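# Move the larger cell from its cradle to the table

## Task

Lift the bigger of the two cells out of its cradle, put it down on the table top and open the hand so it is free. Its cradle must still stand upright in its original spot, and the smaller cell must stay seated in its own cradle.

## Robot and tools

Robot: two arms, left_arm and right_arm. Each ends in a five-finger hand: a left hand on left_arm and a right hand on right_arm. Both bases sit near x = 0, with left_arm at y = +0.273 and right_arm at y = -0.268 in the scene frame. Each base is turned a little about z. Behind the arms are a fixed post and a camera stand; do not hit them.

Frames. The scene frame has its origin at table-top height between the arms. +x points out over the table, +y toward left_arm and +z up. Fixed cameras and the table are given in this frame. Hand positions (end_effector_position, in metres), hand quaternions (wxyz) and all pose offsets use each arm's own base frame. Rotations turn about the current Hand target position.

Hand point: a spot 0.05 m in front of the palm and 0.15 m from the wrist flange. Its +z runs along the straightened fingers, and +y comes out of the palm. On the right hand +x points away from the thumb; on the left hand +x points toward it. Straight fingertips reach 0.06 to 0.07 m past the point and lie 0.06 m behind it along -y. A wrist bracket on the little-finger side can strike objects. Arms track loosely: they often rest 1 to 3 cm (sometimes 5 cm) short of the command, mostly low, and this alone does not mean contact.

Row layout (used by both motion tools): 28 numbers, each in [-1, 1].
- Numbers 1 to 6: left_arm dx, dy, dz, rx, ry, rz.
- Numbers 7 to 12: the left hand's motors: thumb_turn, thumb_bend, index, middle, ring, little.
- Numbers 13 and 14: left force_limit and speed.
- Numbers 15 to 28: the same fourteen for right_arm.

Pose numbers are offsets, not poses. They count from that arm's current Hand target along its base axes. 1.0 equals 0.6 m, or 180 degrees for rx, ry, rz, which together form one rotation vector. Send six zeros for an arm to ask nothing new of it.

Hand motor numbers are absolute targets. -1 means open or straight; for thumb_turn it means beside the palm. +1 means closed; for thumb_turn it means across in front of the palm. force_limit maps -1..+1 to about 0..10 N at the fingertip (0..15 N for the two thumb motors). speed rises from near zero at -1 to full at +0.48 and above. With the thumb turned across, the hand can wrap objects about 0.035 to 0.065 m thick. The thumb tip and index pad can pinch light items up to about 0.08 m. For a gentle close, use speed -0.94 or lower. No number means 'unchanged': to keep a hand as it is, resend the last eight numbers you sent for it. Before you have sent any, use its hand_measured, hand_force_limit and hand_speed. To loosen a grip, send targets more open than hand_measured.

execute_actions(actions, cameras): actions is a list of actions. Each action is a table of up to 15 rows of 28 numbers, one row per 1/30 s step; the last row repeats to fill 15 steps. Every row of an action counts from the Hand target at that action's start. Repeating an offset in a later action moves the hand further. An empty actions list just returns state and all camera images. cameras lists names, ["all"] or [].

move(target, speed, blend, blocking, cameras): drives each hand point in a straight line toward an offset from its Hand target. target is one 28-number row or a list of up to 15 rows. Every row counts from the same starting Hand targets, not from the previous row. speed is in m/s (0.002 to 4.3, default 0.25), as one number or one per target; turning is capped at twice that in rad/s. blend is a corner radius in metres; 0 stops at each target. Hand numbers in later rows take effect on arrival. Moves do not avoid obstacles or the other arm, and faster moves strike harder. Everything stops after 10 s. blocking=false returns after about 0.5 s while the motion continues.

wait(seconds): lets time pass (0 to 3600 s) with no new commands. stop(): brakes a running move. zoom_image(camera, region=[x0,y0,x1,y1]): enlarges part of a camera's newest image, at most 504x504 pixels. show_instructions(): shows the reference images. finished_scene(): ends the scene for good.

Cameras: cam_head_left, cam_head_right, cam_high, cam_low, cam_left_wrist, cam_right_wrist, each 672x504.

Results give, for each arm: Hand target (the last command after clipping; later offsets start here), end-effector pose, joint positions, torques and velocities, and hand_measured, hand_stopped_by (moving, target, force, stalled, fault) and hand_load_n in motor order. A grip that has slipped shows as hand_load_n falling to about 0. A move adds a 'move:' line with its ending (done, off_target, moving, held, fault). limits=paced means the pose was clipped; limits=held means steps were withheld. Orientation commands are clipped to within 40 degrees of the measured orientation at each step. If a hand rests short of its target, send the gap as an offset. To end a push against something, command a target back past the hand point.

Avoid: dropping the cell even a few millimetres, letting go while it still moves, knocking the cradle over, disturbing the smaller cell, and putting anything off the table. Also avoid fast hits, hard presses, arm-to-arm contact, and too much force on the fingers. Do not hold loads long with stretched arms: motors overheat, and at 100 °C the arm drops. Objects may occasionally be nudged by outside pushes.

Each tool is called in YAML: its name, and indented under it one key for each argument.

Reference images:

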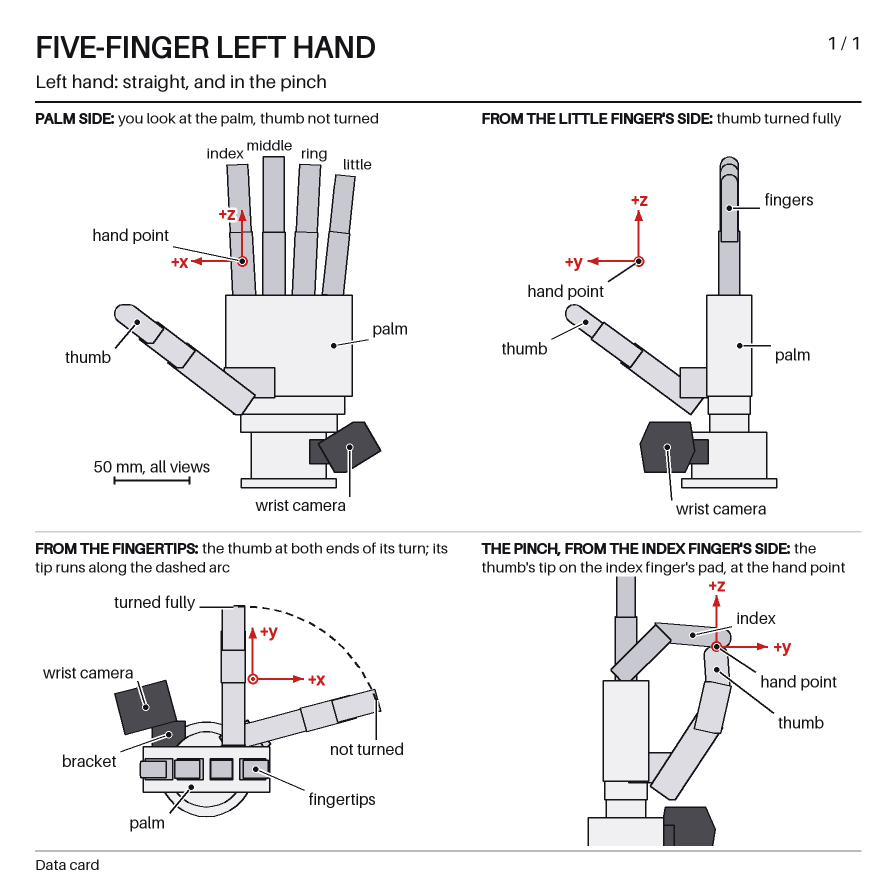

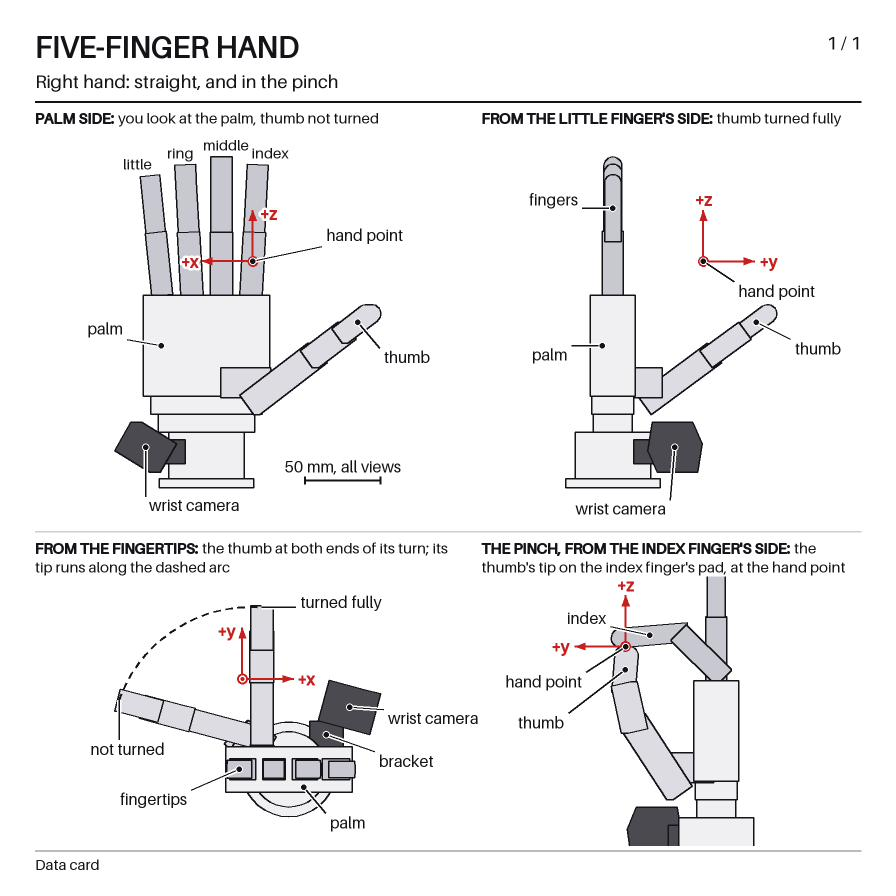

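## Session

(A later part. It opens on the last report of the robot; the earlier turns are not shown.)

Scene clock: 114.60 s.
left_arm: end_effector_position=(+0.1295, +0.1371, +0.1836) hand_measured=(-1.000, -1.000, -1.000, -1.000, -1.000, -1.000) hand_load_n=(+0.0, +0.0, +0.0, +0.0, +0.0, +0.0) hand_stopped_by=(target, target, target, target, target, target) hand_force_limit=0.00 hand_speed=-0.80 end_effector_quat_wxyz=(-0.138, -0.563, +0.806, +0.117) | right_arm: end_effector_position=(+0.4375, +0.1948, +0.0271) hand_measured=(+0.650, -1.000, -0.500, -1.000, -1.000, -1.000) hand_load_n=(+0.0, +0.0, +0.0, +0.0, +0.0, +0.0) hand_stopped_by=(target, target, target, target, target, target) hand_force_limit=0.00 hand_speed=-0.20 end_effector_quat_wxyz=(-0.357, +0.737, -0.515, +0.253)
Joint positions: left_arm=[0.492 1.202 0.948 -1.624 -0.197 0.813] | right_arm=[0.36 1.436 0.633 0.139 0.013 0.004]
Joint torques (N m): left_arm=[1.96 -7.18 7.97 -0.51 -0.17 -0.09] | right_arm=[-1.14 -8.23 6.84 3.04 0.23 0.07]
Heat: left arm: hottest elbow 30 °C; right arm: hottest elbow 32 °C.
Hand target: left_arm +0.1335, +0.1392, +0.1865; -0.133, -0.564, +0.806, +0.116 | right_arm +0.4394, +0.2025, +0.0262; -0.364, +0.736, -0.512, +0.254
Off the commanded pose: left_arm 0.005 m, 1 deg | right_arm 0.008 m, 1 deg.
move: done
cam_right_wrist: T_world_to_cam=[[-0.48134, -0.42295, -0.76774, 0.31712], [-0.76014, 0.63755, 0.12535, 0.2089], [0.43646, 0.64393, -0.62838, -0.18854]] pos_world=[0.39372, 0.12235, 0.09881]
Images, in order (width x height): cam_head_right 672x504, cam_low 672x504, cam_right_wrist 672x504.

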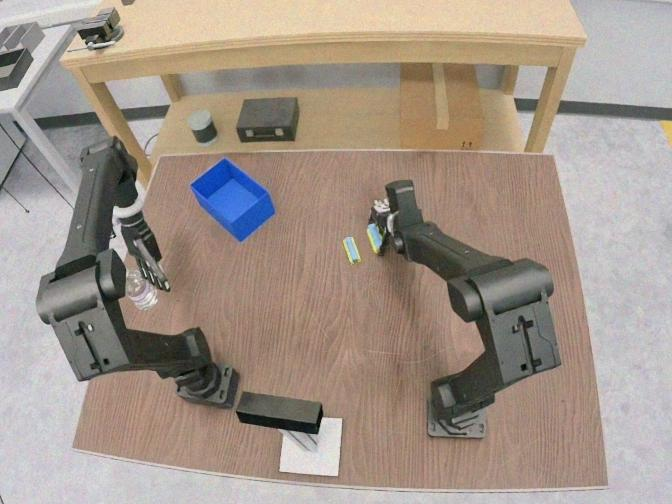

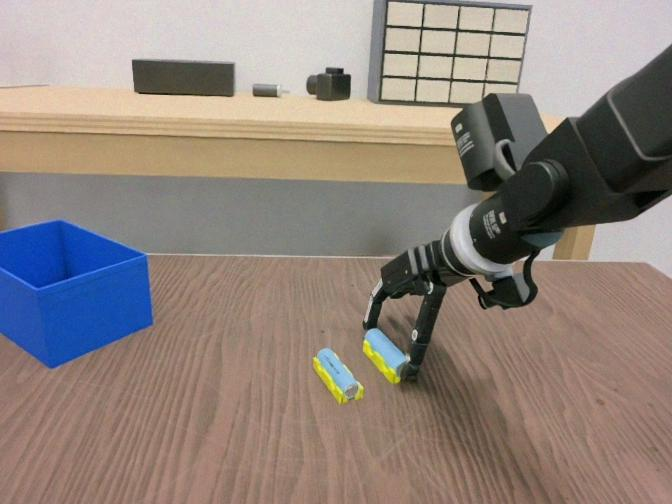

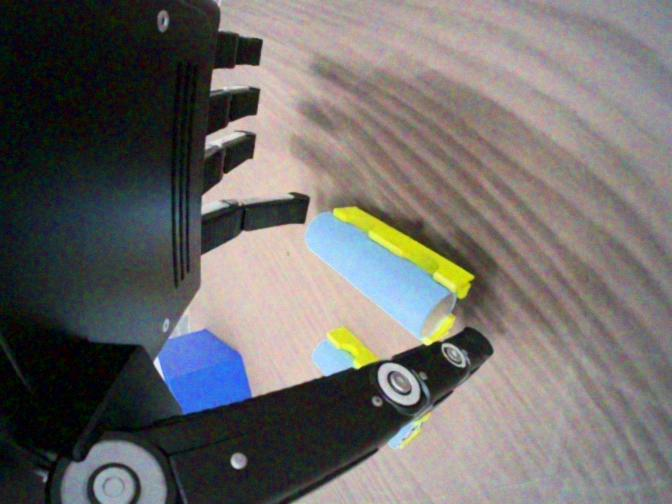

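move:
  target: [0,0,0,0,0,0,-1,-1,-1,-1,-1,-1,0,-0.8,0,0,0,0,0,0,0.65,-0.85,-0.1,-1,-1,-1,-0.5,-0.94]
  cameras: ["cam_low","cam_right_wrist","cam_head_right"]

zoom_image:
  camera: "cam_right_wrist"
  region: [280, 180, 580, 400]

zoom_image:
  camera: "cam_low"
  region: [320, 270, 460, 400]

Scene clock: 123.93 s.
left_arm: end_effector_position=(+0.1295, +0.1371, +0.1836) hand_measured=(-1.000, -1.000, -1.000, -1.000, -1.000, -1.000) hand_load_n=(+0.0, -0.5, +0.0, +0.0, +0.0, +0.0) hand_stopped_by=(target, target, target, target, target, target) hand_force_limit=0.00 hand_speed=-0.80 end_effector_quat_wxyz=(-0.138, -0.563, +0.806, +0.117) | right_arm: end_effector_position=(+0.4375, +0.1948, +0.0271) hand_measured=(+0.650, -0.878, -0.264, -1.000, -1.000, -1.000) hand_load_n=(+0.0, +3.5, +3.5, +0.0, +0.0, +0.0) hand_stopped_by=(target, force, force, target, target, target) hand_force_limit=-0.50 hand_speed=-0.94 end_effector_quat_wxyz=(-0.357, +0.737, -0.515, +0.253)
Joint positions: left_arm=[0.492 1.202 0.948 -1.624 -0.197 0.813] | right_arm=[0.36 1.436 0.633 0.139 0.013 0.004]
Joint torques (N m): left_arm=[1.79 -7.24 7.98 -0.47 -0.17 -0.1] | right_arm=[-1.03 -8.23 6.84 3.06 0.24 0.07]
Heat: left arm: hottest elbow 30 °C; right arm: hottest elbow 32 °C.
Hand target: left_arm +0.1335, +0.1392, +0.1865; -0.133, -0.564, +0.806, +0.116 | right_arm +0.4394, +0.2025, +0.0262; -0.364, +0.736, -0.512, +0.254
Off the commanded pose: left_arm 0.005 m, 1 deg | right_arm 0.008 m, 1 deg.
move: done
cam_right_wrist: T_world_to_cam=[[-0.48134, -0.42295, -0.76774, 0.31712], [-0.76014, 0.63755, 0.12535, 0.2089], [0.43646, 0.64393, -0.62838, -0.18854]] pos_world=[0.39372, 0.12235, 0.09881]
Images, in order (width x height): cam_head_right 672x504, cam_low 672x504, cam_right_wrist 672x504.

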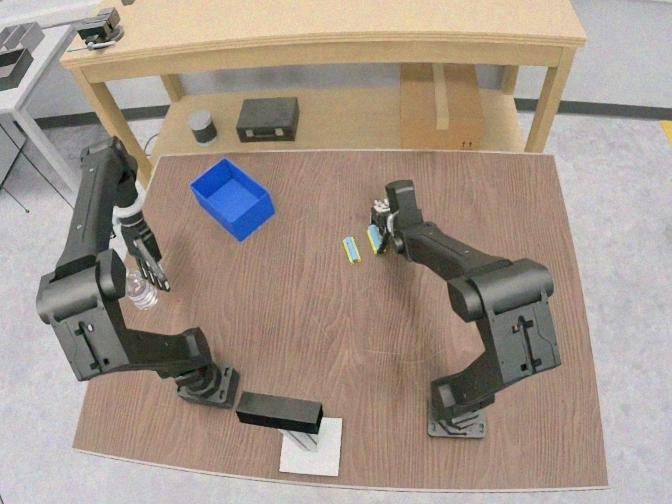

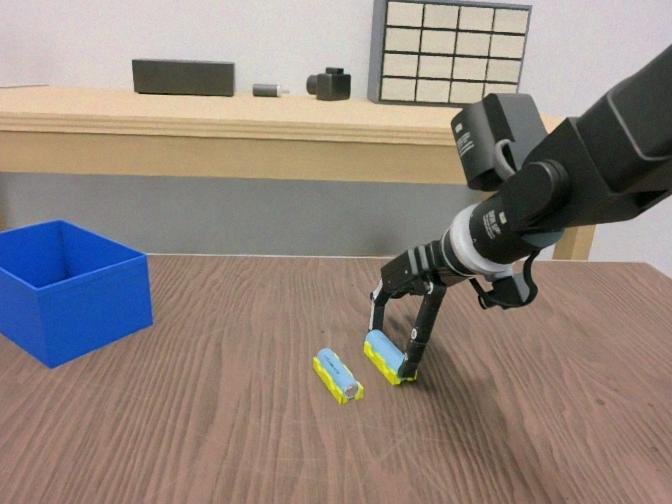

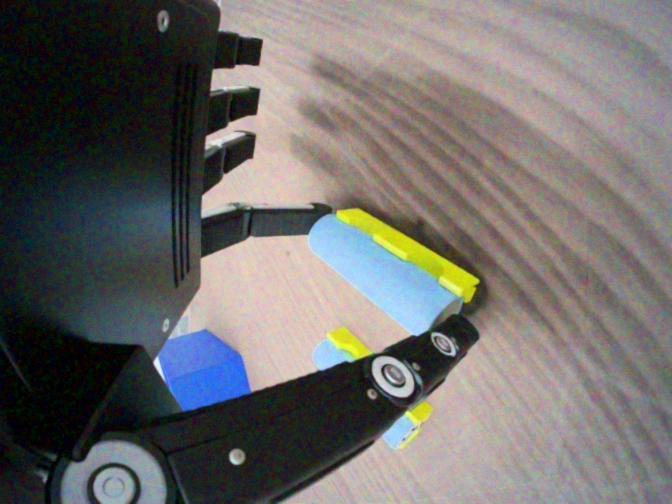

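Scaled by 1.680 from the camera's image (finer frame: 960x720).

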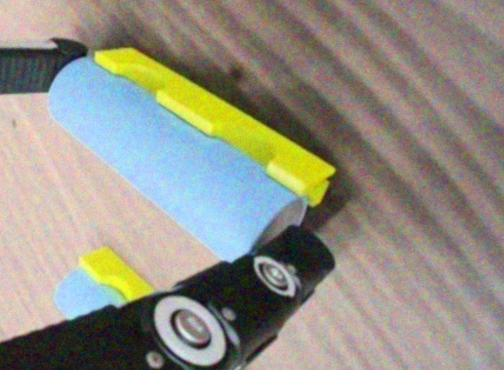

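Scaled by 3.600.

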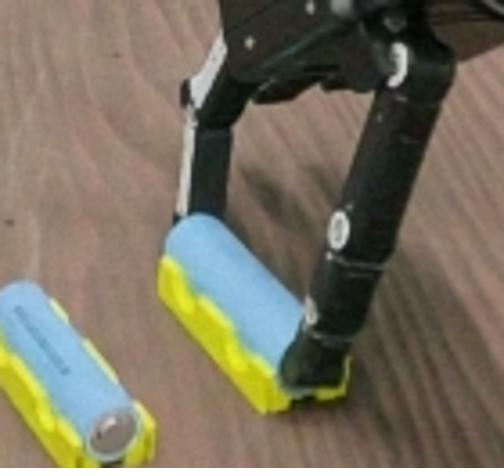

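move:
  target: [0,0,0,0,0,0,-1,-1,-1,-1,-1,-1,0,-0.8,0,0,0.0833,0,0,0,0.65,-0.85,-0.1,-1,-1,-1,-0.5,-0.94]
  cameras: ["cam_low","cam_right_wrist","cam_head_right"]
  speed: 0.06

zoom_image:
  camera: "cam_right_wrist"
  region: [280, 180, 580, 400]

zoom_image:
  camera: "cam_low"
  region: [320, 270, 460, 400]

Scene clock: 127.67 s.
left_arm: end_effector_position=(+0.1295, +0.1371, +0.1836) hand_measured=(-1.000, -1.000, -1.000, -1.000, -1.000, -1.000) hand_load_n=(+0.0, -0.5, +0.0, +0.0, +0.0, +0.0) hand_stopped_by=(target, target, target, target, target, target) hand_force_limit=0.00 hand_speed=-0.80 end_effector_quat_wxyz=(-0.138, -0.563, +0.806, +0.117) | right_arm: end_effector_position=(+0.4242, +0.1897, +0.0508) hand_measured=(+0.650, -0.878, -0.264, -1.000, -1.000, -1.000) hand_load_n=(-0.5, +3.5, +3.5, +0.0, +0.0, +0.0) hand_stopped_by=(target, force, force, target, target, target) hand_force_limit=-0.50 hand_speed=-0.94 end_effector_quat_wxyz=(-0.345, +0.743, -0.519, +0.245)
Joint positions: left_arm=[0.492 1.202 0.948 -1.624 -0.197 0.813] | right_arm=[0.36 1.346 0.649 -0.001 0.013 0.004]
Joint torques (N m): left_arm=[1.85 -7.18 7.98 -0.46 -0.17 -0.1] | right_arm=[-1.14 -10.23 10.35 1.77 0.21 0.07]
Heat: left arm: hottest elbow 30 °C; right arm: hottest elbow 32 °C.
Hand target: left_arm +0.1335, +0.1392, +0.1865; -0.133, -0.564, +0.806, +0.116 | right_arm +0.4394, +0.2025, +0.0763; -0.364, +0.736, -0.512, +0.254
Off the commanded pose: left_arm 0.005 m, 1 deg | right_arm 0.032 m, 3 deg.
move: off_target (right_arm)
cam_right_wrist: T_world_to_cam=[[-0.50526, -0.43195, -0.74708, 0.33755], [-0.75573, 0.63943, 0.14141, 0.19604], [0.41663, 0.63604, -0.64952, -0.15359]] pos_world=[0.3827, 0.11814, 0.1247]
Images, in order (width x height): cam_head_right 672x504, cam_low 672x504, cam_right_wrist 672x504.

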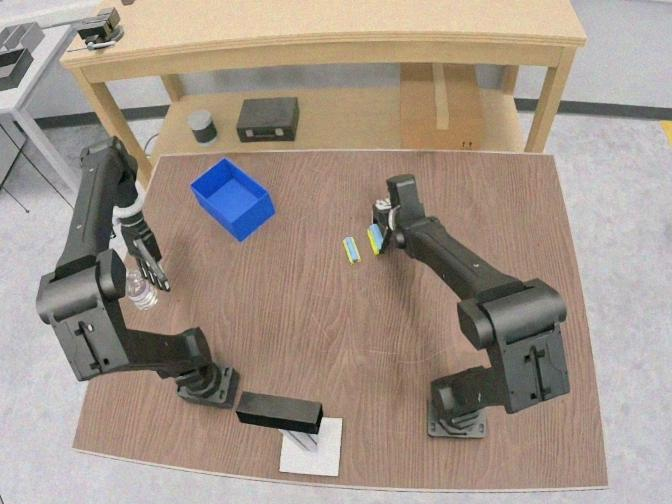

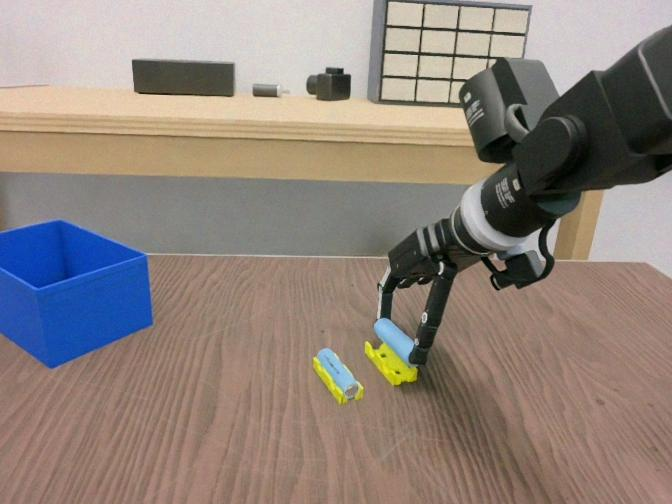

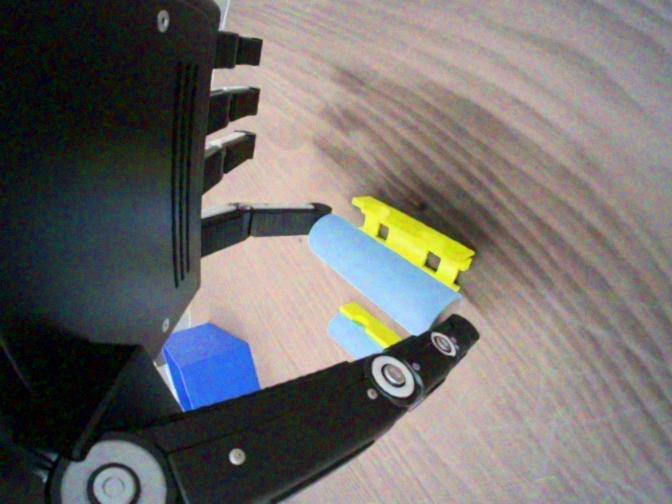

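Scaled by 1.680 from the camera's image (finer frame: 960x720).

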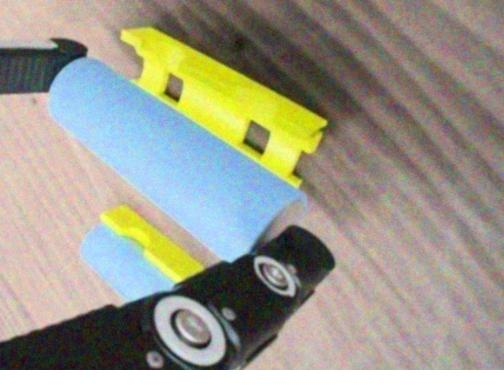

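Scaled by 3.600.

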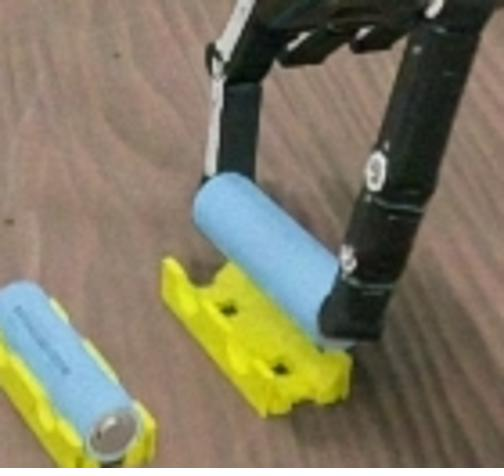

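move:
  target:
    - [0,0,0,0,0,0,-1,-1,-1,-1,-1,-1,0,-0.8,0,0,0.0333,0,0,0,0.65,-0.85,-0.1,-1,-1,-1,-0.5,-0.94]
    - [0,0,0,0,0,0,-1,-1,-1,-1,-1,-1,0,-0.8,0.053,-0.1547,0.0333,0,0,-0.0644,0.65,-0.85,-0.1,-1,-1,-1,-0.5,-0.94]
  blend: 0.01
  cameras: ["cam_low","cam_right_wrist","cam_head_left","cam_head_right","cam_high"]
  speed: 0.1

zoom_image:
  camera: "cam_low"
  region: [340, 220, 580, 420]

Scene clock: 132.70 s.
left_arm: end_effector_position=(+0.1295, +0.1371, +0.1836) hand_measured=(-1.000, -1.000, -1.000, -1.000, -1.000, -1.000) hand_load_n=(+0.0, -0.5, +0.0, +0.0, +0.0, +0.0) hand_stopped_by=(target, target, target, target, target, target) hand_force_limit=0.00 hand_speed=-0.80 end_effector_quat_wxyz=(-0.138, -0.563, +0.806, +0.117) | right_arm: end_effector_position=(+0.4505, +0.1117, +0.0708) hand_measured=(+0.650, -0.878, -0.264, -1.000, -1.000, -1.000) hand_load_n=(+0.0, +3.5, +3.5, +0.0, +0.0, +0.0) hand_stopped_by=(target, force, force, target, target, target) hand_force_limit=-0.50 hand_speed=-0.94 end_effector_quat_wxyz=(-0.322, +0.693, -0.583, +0.276)
Joint positions: left_arm=[0.492 1.202 0.948 -1.624 -0.197 0.813] | right_arm=[0.183 1.301 0.674 -0.068 0.015 0.004]
Joint torques (N m): left_arm=[1.79 -7.24 7.95 -0.46 -0.17 -0.09] | right_arm=[-3.14 -9.35 10.96 1.68 0.09 0.06]
Heat: left arm: hottest elbow 30 °C; right arm: hottest elbow 32 °C.
Hand target: left_arm +0.1335, +0.1392, +0.1865; -0.133, -0.564, +0.806, +0.116 | right_arm +0.4711, +0.1098, +0.0961; -0.336, +0.680, -0.583, +0.290
Off the commanded pose: left_arm 0.005 m, 1 deg | right_arm 0.033 m, 3 deg.
move: off_target (right_arm)
cam_right_wrist: T_world_to_cam=[[-0.57225, -0.33627, -0.74796, 0.35164], [-0.6306, 0.76353, 0.13919, 0.19296], [0.52428, 0.55132, -0.64898, -0.14107]] pos_world=[0.39687, 0.04869, 0.1446]
Images, in order (width x height): cam_head_left 672x504, cam_head_right 672x504, cam_high 672x504, cam_low 672x504, cam_right_wrist 672x504.

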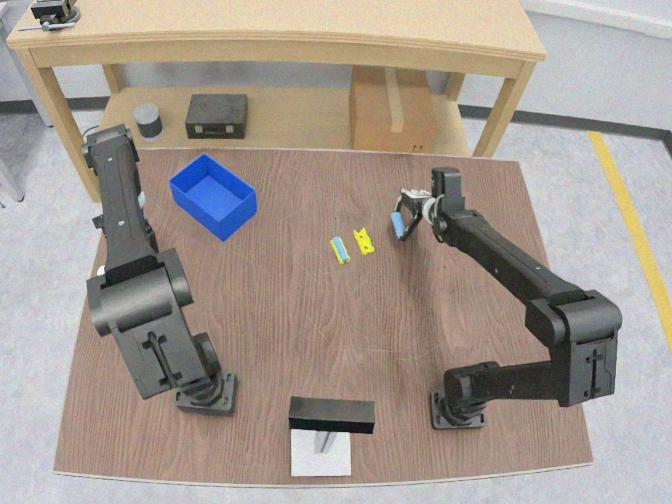

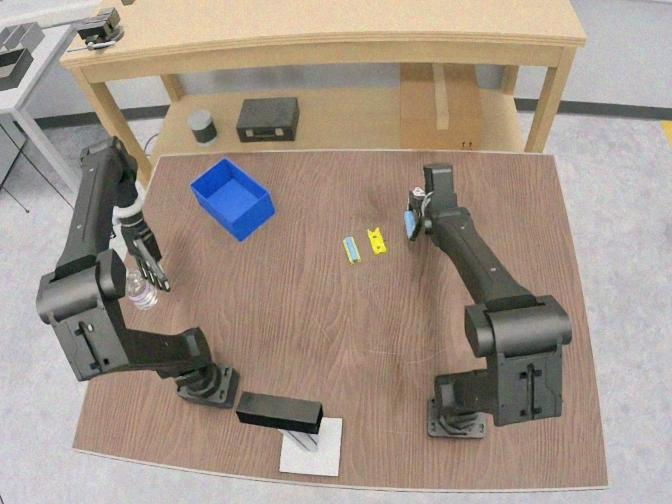

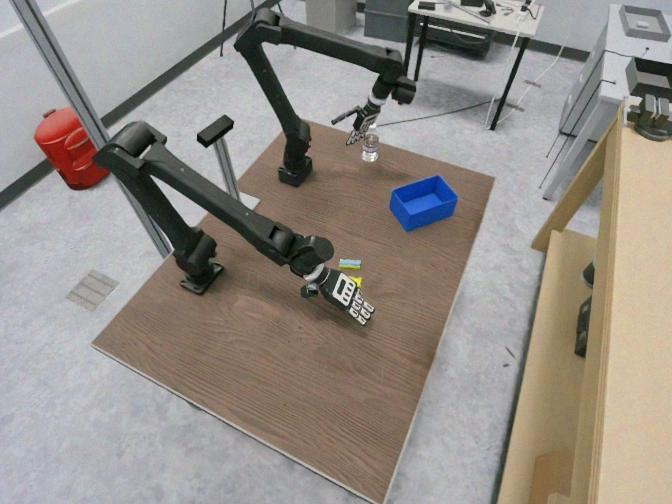

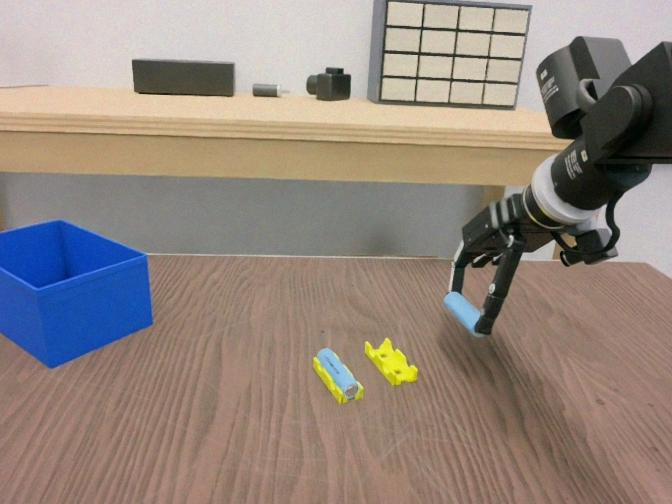

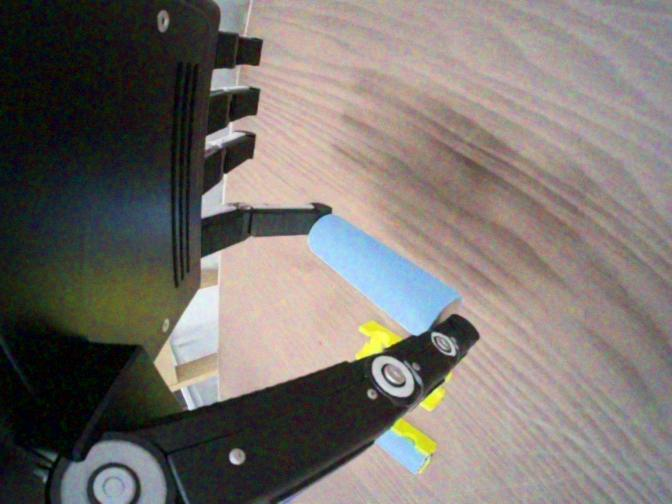

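Scaled by 2.100.

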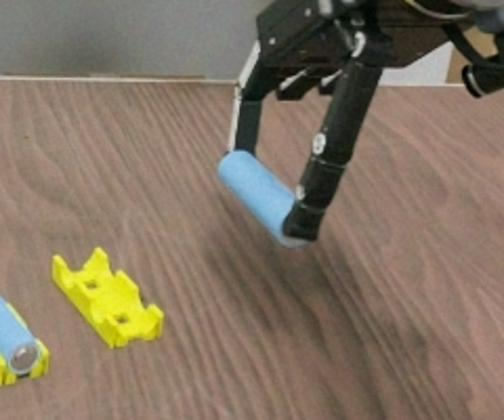

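move:
  target: [0,0,0,0,0,0,-1,-1,-1,-1,-1,-1,0,-0.8,-0.01,0,-0.0933,0,0,0,0.65,-0.85,-0.1,-1,-1,-1,-0.5,-0.94]
  cameras: ["cam_low"]
  speed: 0.08

zoom_image:
  camera: "cam_low"
  region: [400, 250, 560, 400]

Scene clock: 136.00 s.
left_arm: end_effector_position=(+0.1295, +0.1371, +0.1836) hand_measured=(-1.000, -1.000, -1.000, -1.000, -1.000, -1.000) hand_load_n=(+0.0, +0.0, +0.0, +0.0, +0.0, +0.0) hand_stopped_by=(target, target, target, target, target, target) hand_force_limit=0.00 hand_speed=-0.80 end_effector_quat_wxyz=(-0.138, -0.563, +0.806, +0.117) | right_arm: end_effector_position=(+0.4559, +0.1127, +0.0364) hand_measured=(+0.650, -0.878, -0.264, -1.000, -1.000, -1.000) hand_load_n=(+0.0, +3.5, +3.5, +0.0, +0.0, +0.0) hand_stopped_by=(target, force, force, target, target, target) hand_force_limit=-0.50 hand_speed=-0.94 end_effector_quat_wxyz=(-0.328, +0.690, -0.581, +0.281)
Joint positions: left_arm=[0.492 1.202 0.948 -1.624 -0.197 0.813] | right_arm=[0.183 1.39 0.628 0.085 0.015 0.004]
Joint torques (N m): left_arm=[1.85 -7.12 7.98 -0.5 -0.18 -0.1] | right_arm=[-2.73 -8.23 7.35 3.18 0.19 0.08]
Heat: left arm: hottest elbow 30 °C; right arm: hottest elbow 32 °C.
Hand target: left_arm +0.1335, +0.1392, +0.1865; -0.133, -0.564, +0.806, +0.116 | right_arm +0.4652, +0.1098, +0.0403; -0.337, +0.680, -0.583, +0.290
Off the commanded pose: left_arm 0.005 m, 1 deg | right_arm 0.010 m, 2 deg.
move: done

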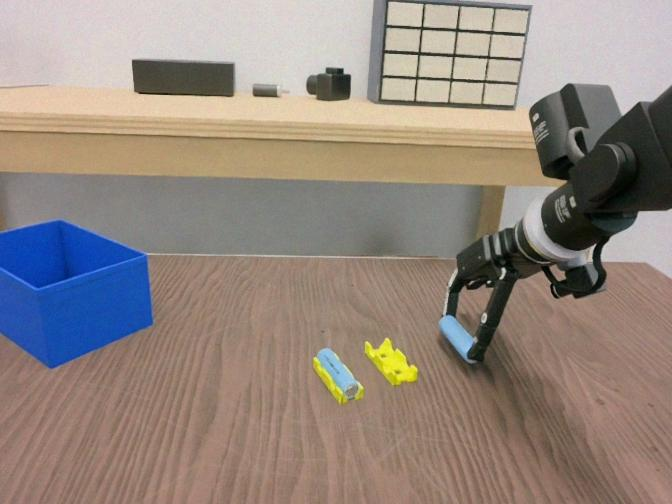

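Scaled by 3.150.

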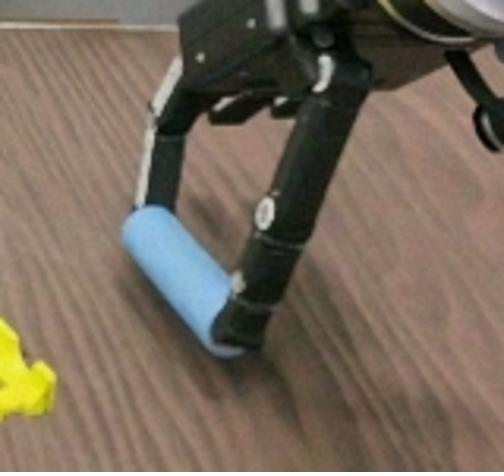

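move:
  target: [0,0,0,0,0,0,-1,-1,-1,-1,-1,-1,0,-0.8,-0.003,0,-0.015,0,0,0,0.65,-0.85,-0.1,-1,-1,-1,-0.5,-0.94]
  cameras: ["cam_low"]
  speed: 0.03

zoom_image:
  camera: "cam_low"
  region: [420, 300, 520, 390]

Scene clock: 138.47 s.
left_arm: end_effector_position=(+0.1295, +0.1371, +0.1836) hand_measured=(-1.000, -1.000, -1.000, -1.000, -1.000, -1.000) hand_load_n=(+0.0, -0.5, +0.0, +0.0, +0.0, +0.0) hand_stopped_by=(target, target, target, target, target, target) hand_force_limit=0.00 hand_speed=-0.80 end_effector_quat_wxyz=(-0.138, -0.563, +0.806, +0.117) | right_arm: end_effector_position=(+0.4548, +0.1125, +0.0283) hand_measured=(+0.650, -0.878, -0.264, -1.000, -1.000, -1.000) hand_load_n=(+0.0, +3.5, +3.5, +0.0, +0.0, +0.0) hand_stopped_by=(target, force, force, target, target, target) hand_force_limit=-0.50 hand_speed=-0.94 end_effector_quat_wxyz=(-0.329, +0.690, -0.580, +0.282)
Joint positions: left_arm=[0.492 1.202 0.948 -1.624 -0.197 0.813] | right_arm=[0.183 1.407 0.615 0.118 0.015 0.004]
Joint torques (N m): left_arm=[1.79 -7.12 7.99 -0.49 -0.17 -0.09] | right_arm=[-2.9 -8.29 7.13 3.19 0.22 0.1]
Heat: left arm: hottest elbow 30 °C; right arm: hottest elbow 32 °C.
Hand target: left_arm +0.1335, +0.1392, +0.1865; -0.133, -0.564, +0.806, +0.116 | right_arm +0.4633, +0.1098, +0.0311; -0.336, +0.680, -0.583, +0.290
Off the commanded pose: left_arm 0.005 m, 1 deg | right_arm 0.010 m, 2 deg.
move: done

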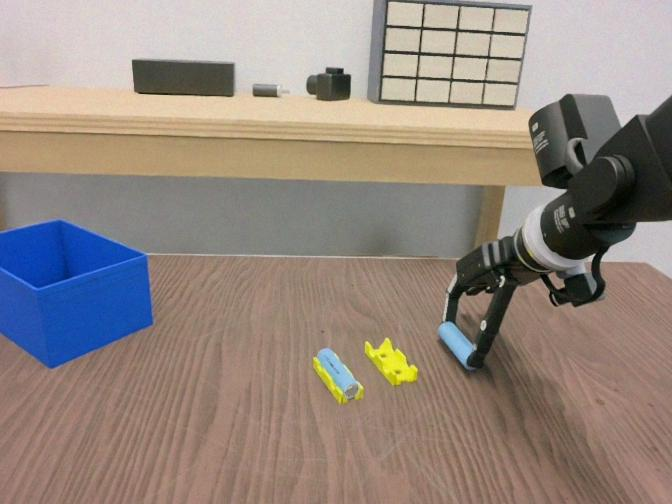

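Scaled by 5.040.

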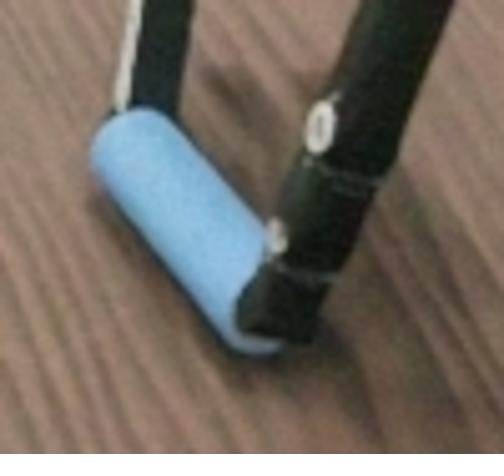

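move:
  target: [0,0,0,0,0,0,-1,-1,-1,-1,-1,-1,0,-0.8,-0.001,0,-0.0065,0.0006,-0.0033,0,0.65,-0.85,-0.1,-1,-1,-1,-0.5,-0.94]
  cameras: ["cam_low","cam_right_wrist"]
  speed: 0.02

zoom_image:
  camera: "cam_low"
  region: [420, 300, 520, 390]

Scene clock: 141.07 s.
left_arm: end_effector_position=(+0.1295, +0.1371, +0.1836) hand_measured=(-1.000, -1.000, -1.000, -1.000, -1.000, -1.000) hand_load_n=(+0.0, -0.5, +0.0, +0.0, +0.0, +0.0) hand_stopped_by=(target, target, target, target, target, target) hand_force_limit=0.00 hand_speed=-0.80 end_effector_quat_wxyz=(-0.138, -0.563, +0.806, +0.117) | right_arm: end_effector_position=(+0.4549, +0.1124, +0.0253) hand_measured=(+0.650, -0.878, -0.264, -1.000, -1.000, -1.000) hand_load_n=(-0.5, +3.5, +3.5, +0.0, +0.0, +0.0) hand_stopped_by=(target, force, force, target, target, target) hand_force_limit=-0.50 hand_speed=-0.94 end_effector_quat_wxyz=(-0.333, +0.687, -0.579, +0.285)
Joint positions: left_arm=[0.492 1.202 0.948 -1.624 -0.197 0.813] | right_arm=[0.183 1.415 0.603 0.15 0.016 0.004]
Joint torques (N m): left_arm=[1.96 -7.18 7.94 -0.46 -0.17 -0.09] | right_arm=[-2.67 -8 6.93 3.21 0.21 0.08]
Heat: left arm: hottest elbow 30 °C; right arm: hottest elbow 32 °C.
Hand target: left_arm +0.1335, +0.1392, +0.1865; -0.133, -0.564, +0.806, +0.116 | right_arm +0.4628, +0.1097, +0.0272; -0.340, +0.678, -0.582, +0.293
Off the commanded pose: left_arm 0.005 m, 1 deg | right_arm 0.008 m, 2 deg.
move: done
cam_right_wrist: T_world_to_cam=[[-0.54739, -0.33129, -0.76851, 0.30903], [-0.63453, 0.76304, 0.12303, 0.20367], [0.54565, 0.555, -0.62789, -0.184]] pos_world=[0.3988, 0.04909, 0.09691]

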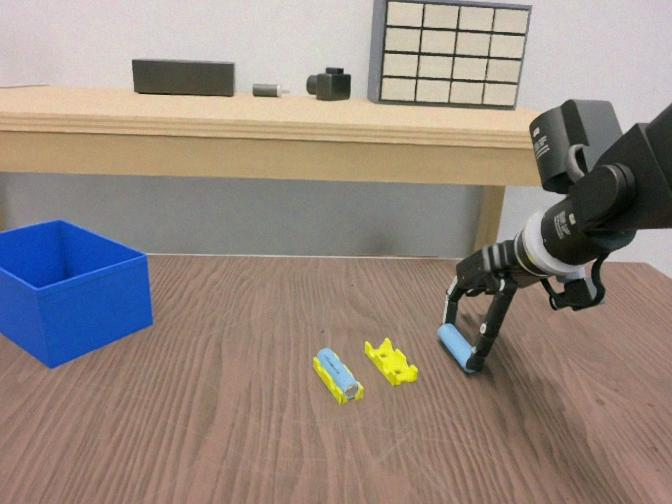

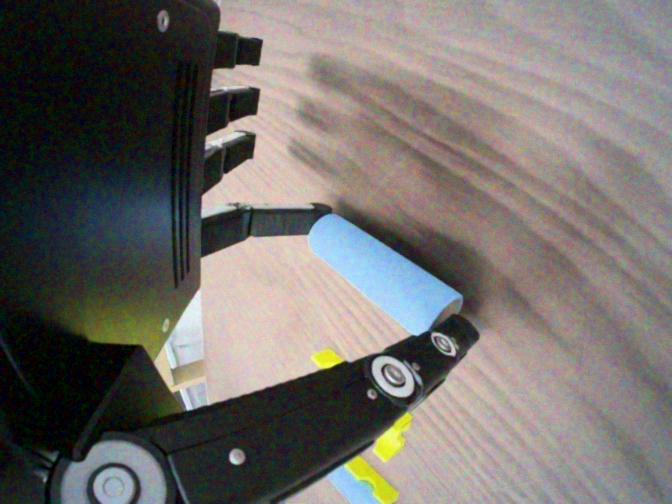

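Scaled by 5.040.

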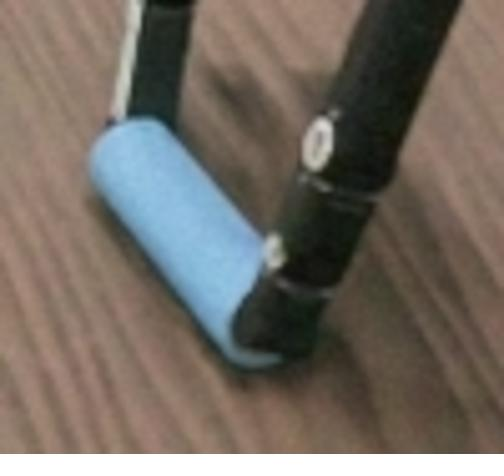

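move:
  target: [0,0,0,0,0,0,-1,-1,-1,-1,-1,-1,0,-0.8,0,0,-0.005,0,0,0,0.65,-0.85,-0.1,-1,-1,-1,-0.5,-0.94]
  cameras: ["cam_low","cam_right_wrist"]
  speed: 0.02

zoom_image:
  camera: "cam_low"
  region: [420, 300, 520, 390]

Scene clock: 142.93 s.
left_arm: end_effector_position=(+0.1295, +0.1371, +0.1836) hand_measured=(-1.000, -1.000, -1.000, -1.000, -1.000, -1.000) hand_load_n=(+0.0, -0.5, +0.0, +0.0, +0.0, +0.0) hand_stopped_by=(target, target, target, target, target, target) hand_force_limit=0.00 hand_speed=-0.80 end_effector_quat_wxyz=(-0.138, -0.563, +0.806, +0.117) | right_arm: end_effector_position=(+0.4567, +0.1128, +0.0247) hand_measured=(+0.650, -0.878, -0.264, -1.000, -1.000, -1.000) hand_load_n=(+0.0, +3.5, +3.5, +0.0, +0.0, +0.0) hand_stopped_by=(target, force, force, target, target, target) hand_force_limit=-0.50 hand_speed=-0.94 end_effector_quat_wxyz=(-0.335, +0.686, -0.578, +0.287)
Joint positions: left_arm=[0.492 1.202 0.948 -1.624 -0.197 0.813] | right_arm=[0.183 1.42 0.603 0.161 0.016 0.005]
Joint torques (N m): left_arm=[1.79 -7.24 7.98 -0.46 -0.17 -0.09] | right_arm=[-2.78 -7.82 6.69 3.25 0.22 0.09]
Heat: left arm: hottest elbow 30 °C; right arm: hottest elbow 32 °C.
Hand target: left_arm +0.1335, +0.1392, +0.1865; -0.133, -0.564, +0.806, +0.116 | right_arm +0.4627, +0.1097, +0.0242; -0.340, +0.678, -0.582, +0.293
Off the commanded pose: left_arm 0.005 m, 1 deg | right_arm 0.007 m, 1 deg.
move: done
cam_right_wrist: T_world_to_cam=[[-0.54319, -0.33009, -0.772, 0.30771], [-0.635, 0.76305, 0.12054, 0.20495], [0.54928, 0.5557, -0.62409, -0.18735]] pos_world=[0.4002, 0.04929, 0.09593]

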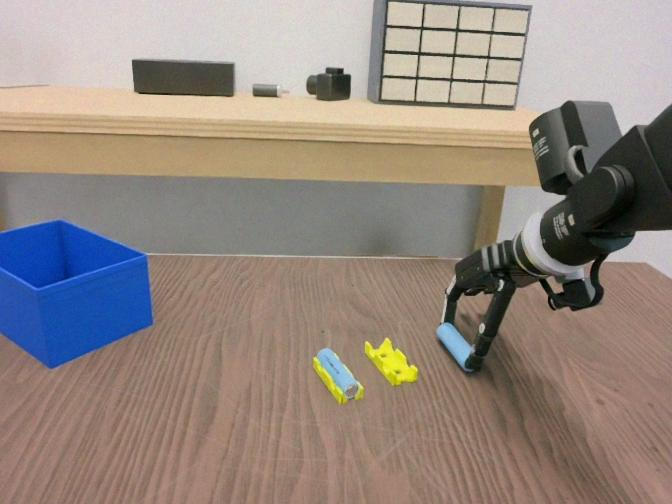

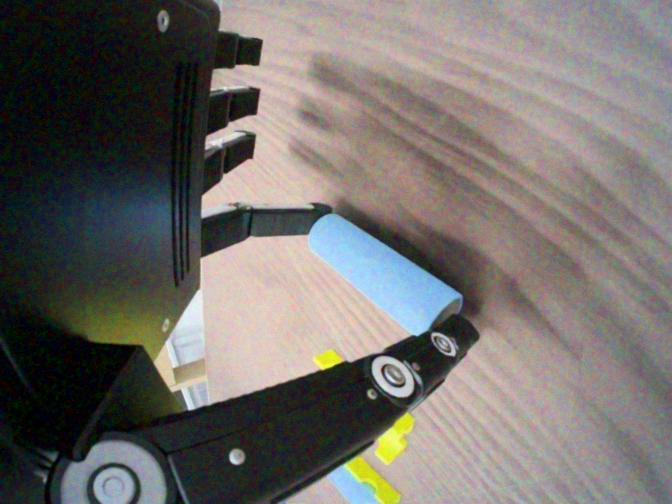

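Scaled by 5.040.

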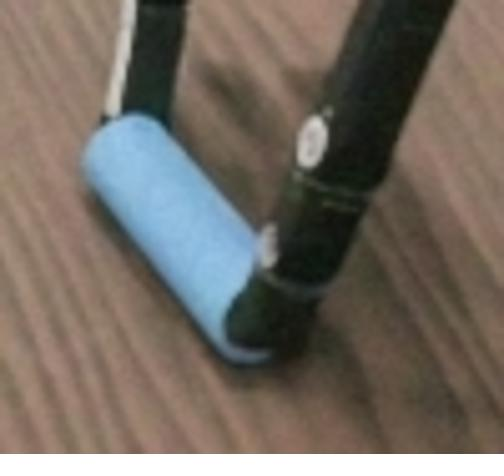

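move:
  target: [0,0,0,0,0,0,-1,-1,-1,-1,-1,-1,0,-0.8,-0.004,0,-0.006,0,0,0,0.65,-0.85,-0.1,-1,-1,-1,-0.5,-0.94]
  cameras: ["cam_low","cam_right_wrist"]
  speed: 0.02

zoom_image:
  camera: "cam_low"
  region: [420, 300, 520, 390]

Scene clock: 146.03 s.
left_arm: end_effector_position=(+0.1295, +0.1371, +0.1836) hand_measured=(-1.000, -1.000, -1.000, -1.000, -1.000, -1.000) hand_load_n=(+0.0, +0.0, +0.0, +0.0, +0.0, +0.0) hand_stopped_by=(target, target, target, target, target, target) hand_force_limit=0.00 hand_speed=-0.80 end_effector_quat_wxyz=(-0.138, -0.563, +0.806, +0.117) | right_arm: end_effector_position=(+0.4564, +0.1129, +0.0240) hand_measured=(+0.650, -0.878, -0.264, -1.000, -1.000, -1.000) hand_load_n=(+0.0, +4.0, +3.5, +0.0, +0.0, +0.0) hand_stopped_by=(target, force, force, target, target, target) hand_force_limit=-0.50 hand_speed=-0.94 end_effector_quat_wxyz=(-0.339, +0.684, -0.578, +0.289)
Joint positions: left_arm=[0.492 1.202 0.948 -1.624 -0.197 0.813] | right_arm=[0.183 1.421 0.595 0.179 0.016 0.008]
Joint torques (N m): left_arm=[1.85 -7.12 7.98 -0.49 -0.17 -0.09] | right_arm=[-2.55 -7.59 6.45 3.07 0.27 0.07]
Heat: left arm: hottest elbow 30 °C; right arm: hottest elbow 32 °C.
Hand target: left_arm +0.1335, +0.1392, +0.1865; -0.133, -0.564, +0.806, +0.116 | right_arm +0.4603, +0.1097, +0.0207; -0.340, +0.678, -0.582, +0.293
Off the commanded pose: left_arm 0.005 m, 1 deg | right_arm 0.006 m, 1 deg.
move: done
cam_right_wrist: T_world_to_cam=[[-0.53729, -0.3264, -0.77768, 0.30412], [-0.63479, 0.76361, 0.11807, 0.20461], [0.55531, 0.5571, -0.61747, -0.19075]] pos_world=[0.39921, 0.04929, 0.09456]

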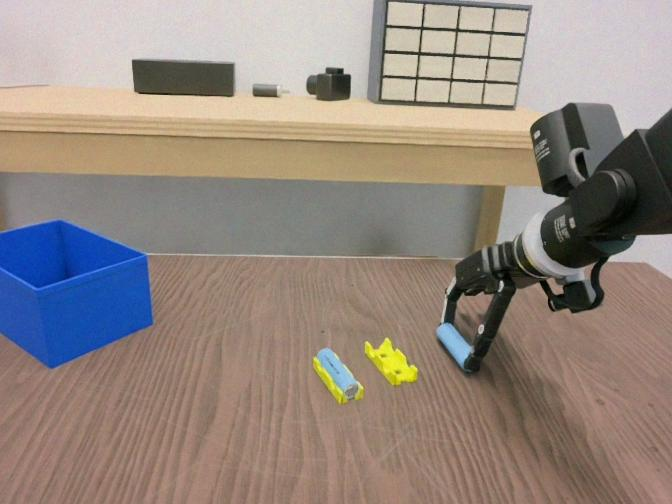

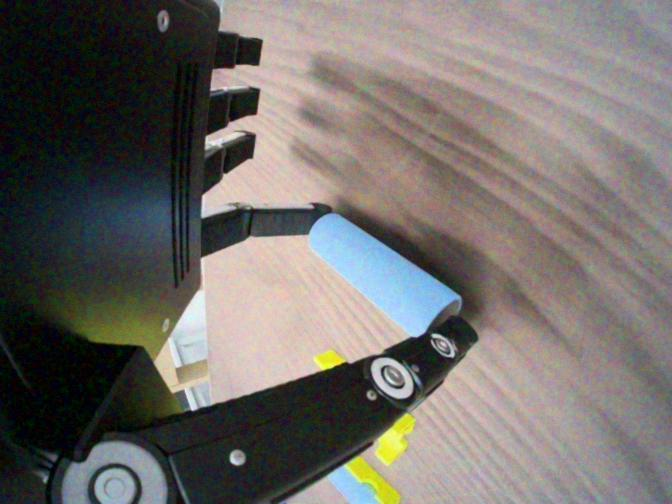

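Scaled by 5.040.

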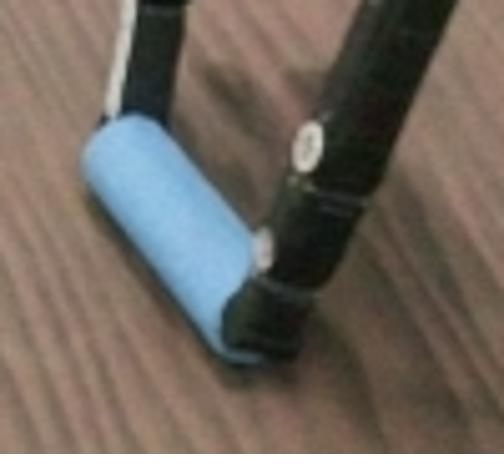

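move:
  target: [0,0,0,0,0,0,-1,-1,-1,-1,-1,-1,0,-0.8,0.002,0,0.005,0,0,0,0.65,-1,-0.45,-1,-1,-1,-0.5,-0.93]
  cameras: ["cam_low","cam_right_wrist"]
  speed: 0.03

zoom_image:
  camera: "cam_low"
  region: [420, 300, 520, 390]

Scene clock: 151.47 s.
left_arm: end_effector_position=(+0.1295, +0.1371, +0.1836) hand_measured=(-1.000, -1.000, -1.000, -1.000, -1.000, -1.000) hand_load_n=(+0.0, +0.0, +0.0, +0.0, +0.0, +0.0) hand_stopped_by=(target, target, target, target, target, target) hand_force_limit=0.00 hand_speed=-0.80 end_effector_quat_wxyz=(-0.138, -0.563, +0.806, +0.117) | right_arm: end_effector_position=(+0.4564, +0.1129, +0.0241) hand_measured=(+0.650, -1.000, -0.450, -1.000, -1.000, -1.000) hand_load_n=(-0.5, +0.0, -0.5, +0.0, +0.0, +0.0) hand_stopped_by=(target, target, target, target, target, target) hand_force_limit=-0.50 hand_speed=-0.93 end_effector_quat_wxyz=(-0.339, +0.684, -0.578, +0.289)
Joint positions: left_arm=[0.492 1.202 0.948 -1.624 -0.197 0.813] | right_arm=[0.183 1.421 0.595 0.179 0.016 0.008]
Joint torques (N m): left_arm=[1.79 -7.18 7.97 -0.46 -0.17 -0.09] | right_arm=[-2.78 -8.06 6.91 2.62 0.23 0.06]
Heat: left arm: hottest elbow 31 °C; right arm: hottest elbow 32 °C.
Hand target: left_arm +0.1335, +0.1392, +0.1865; -0.133, -0.564, +0.806, +0.116 | right_arm +0.4615, +0.1097, +0.0237; -0.340, +0.678, -0.582, +0.293
Off the commanded pose: left_arm 0.005 m, 1 deg | right_arm 0.006 m, 1 deg.
move: done
cam_right_wrist: T_world_to_cam=[[-0.53736, -0.32602, -0.77779, 0.30414], [-0.63464, 0.7637, 0.11835, 0.20452], [0.55541, 0.55721, -0.61728, -0.19082]] pos_world=[0.39921, 0.04929, 0.09456]

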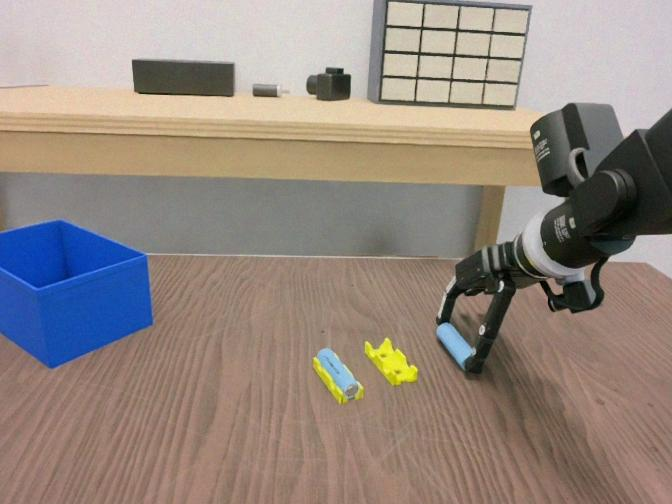

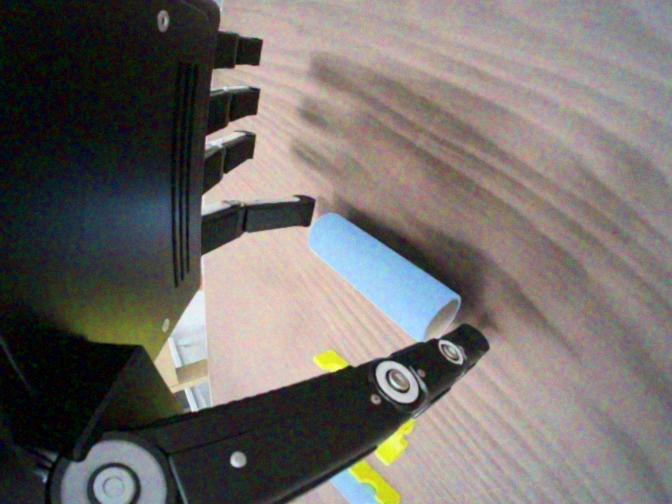

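Scaled by 5.040.

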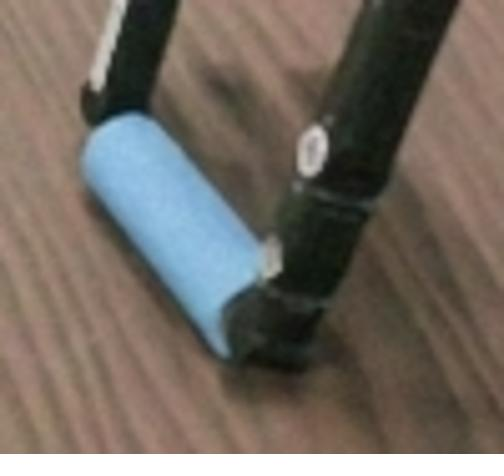

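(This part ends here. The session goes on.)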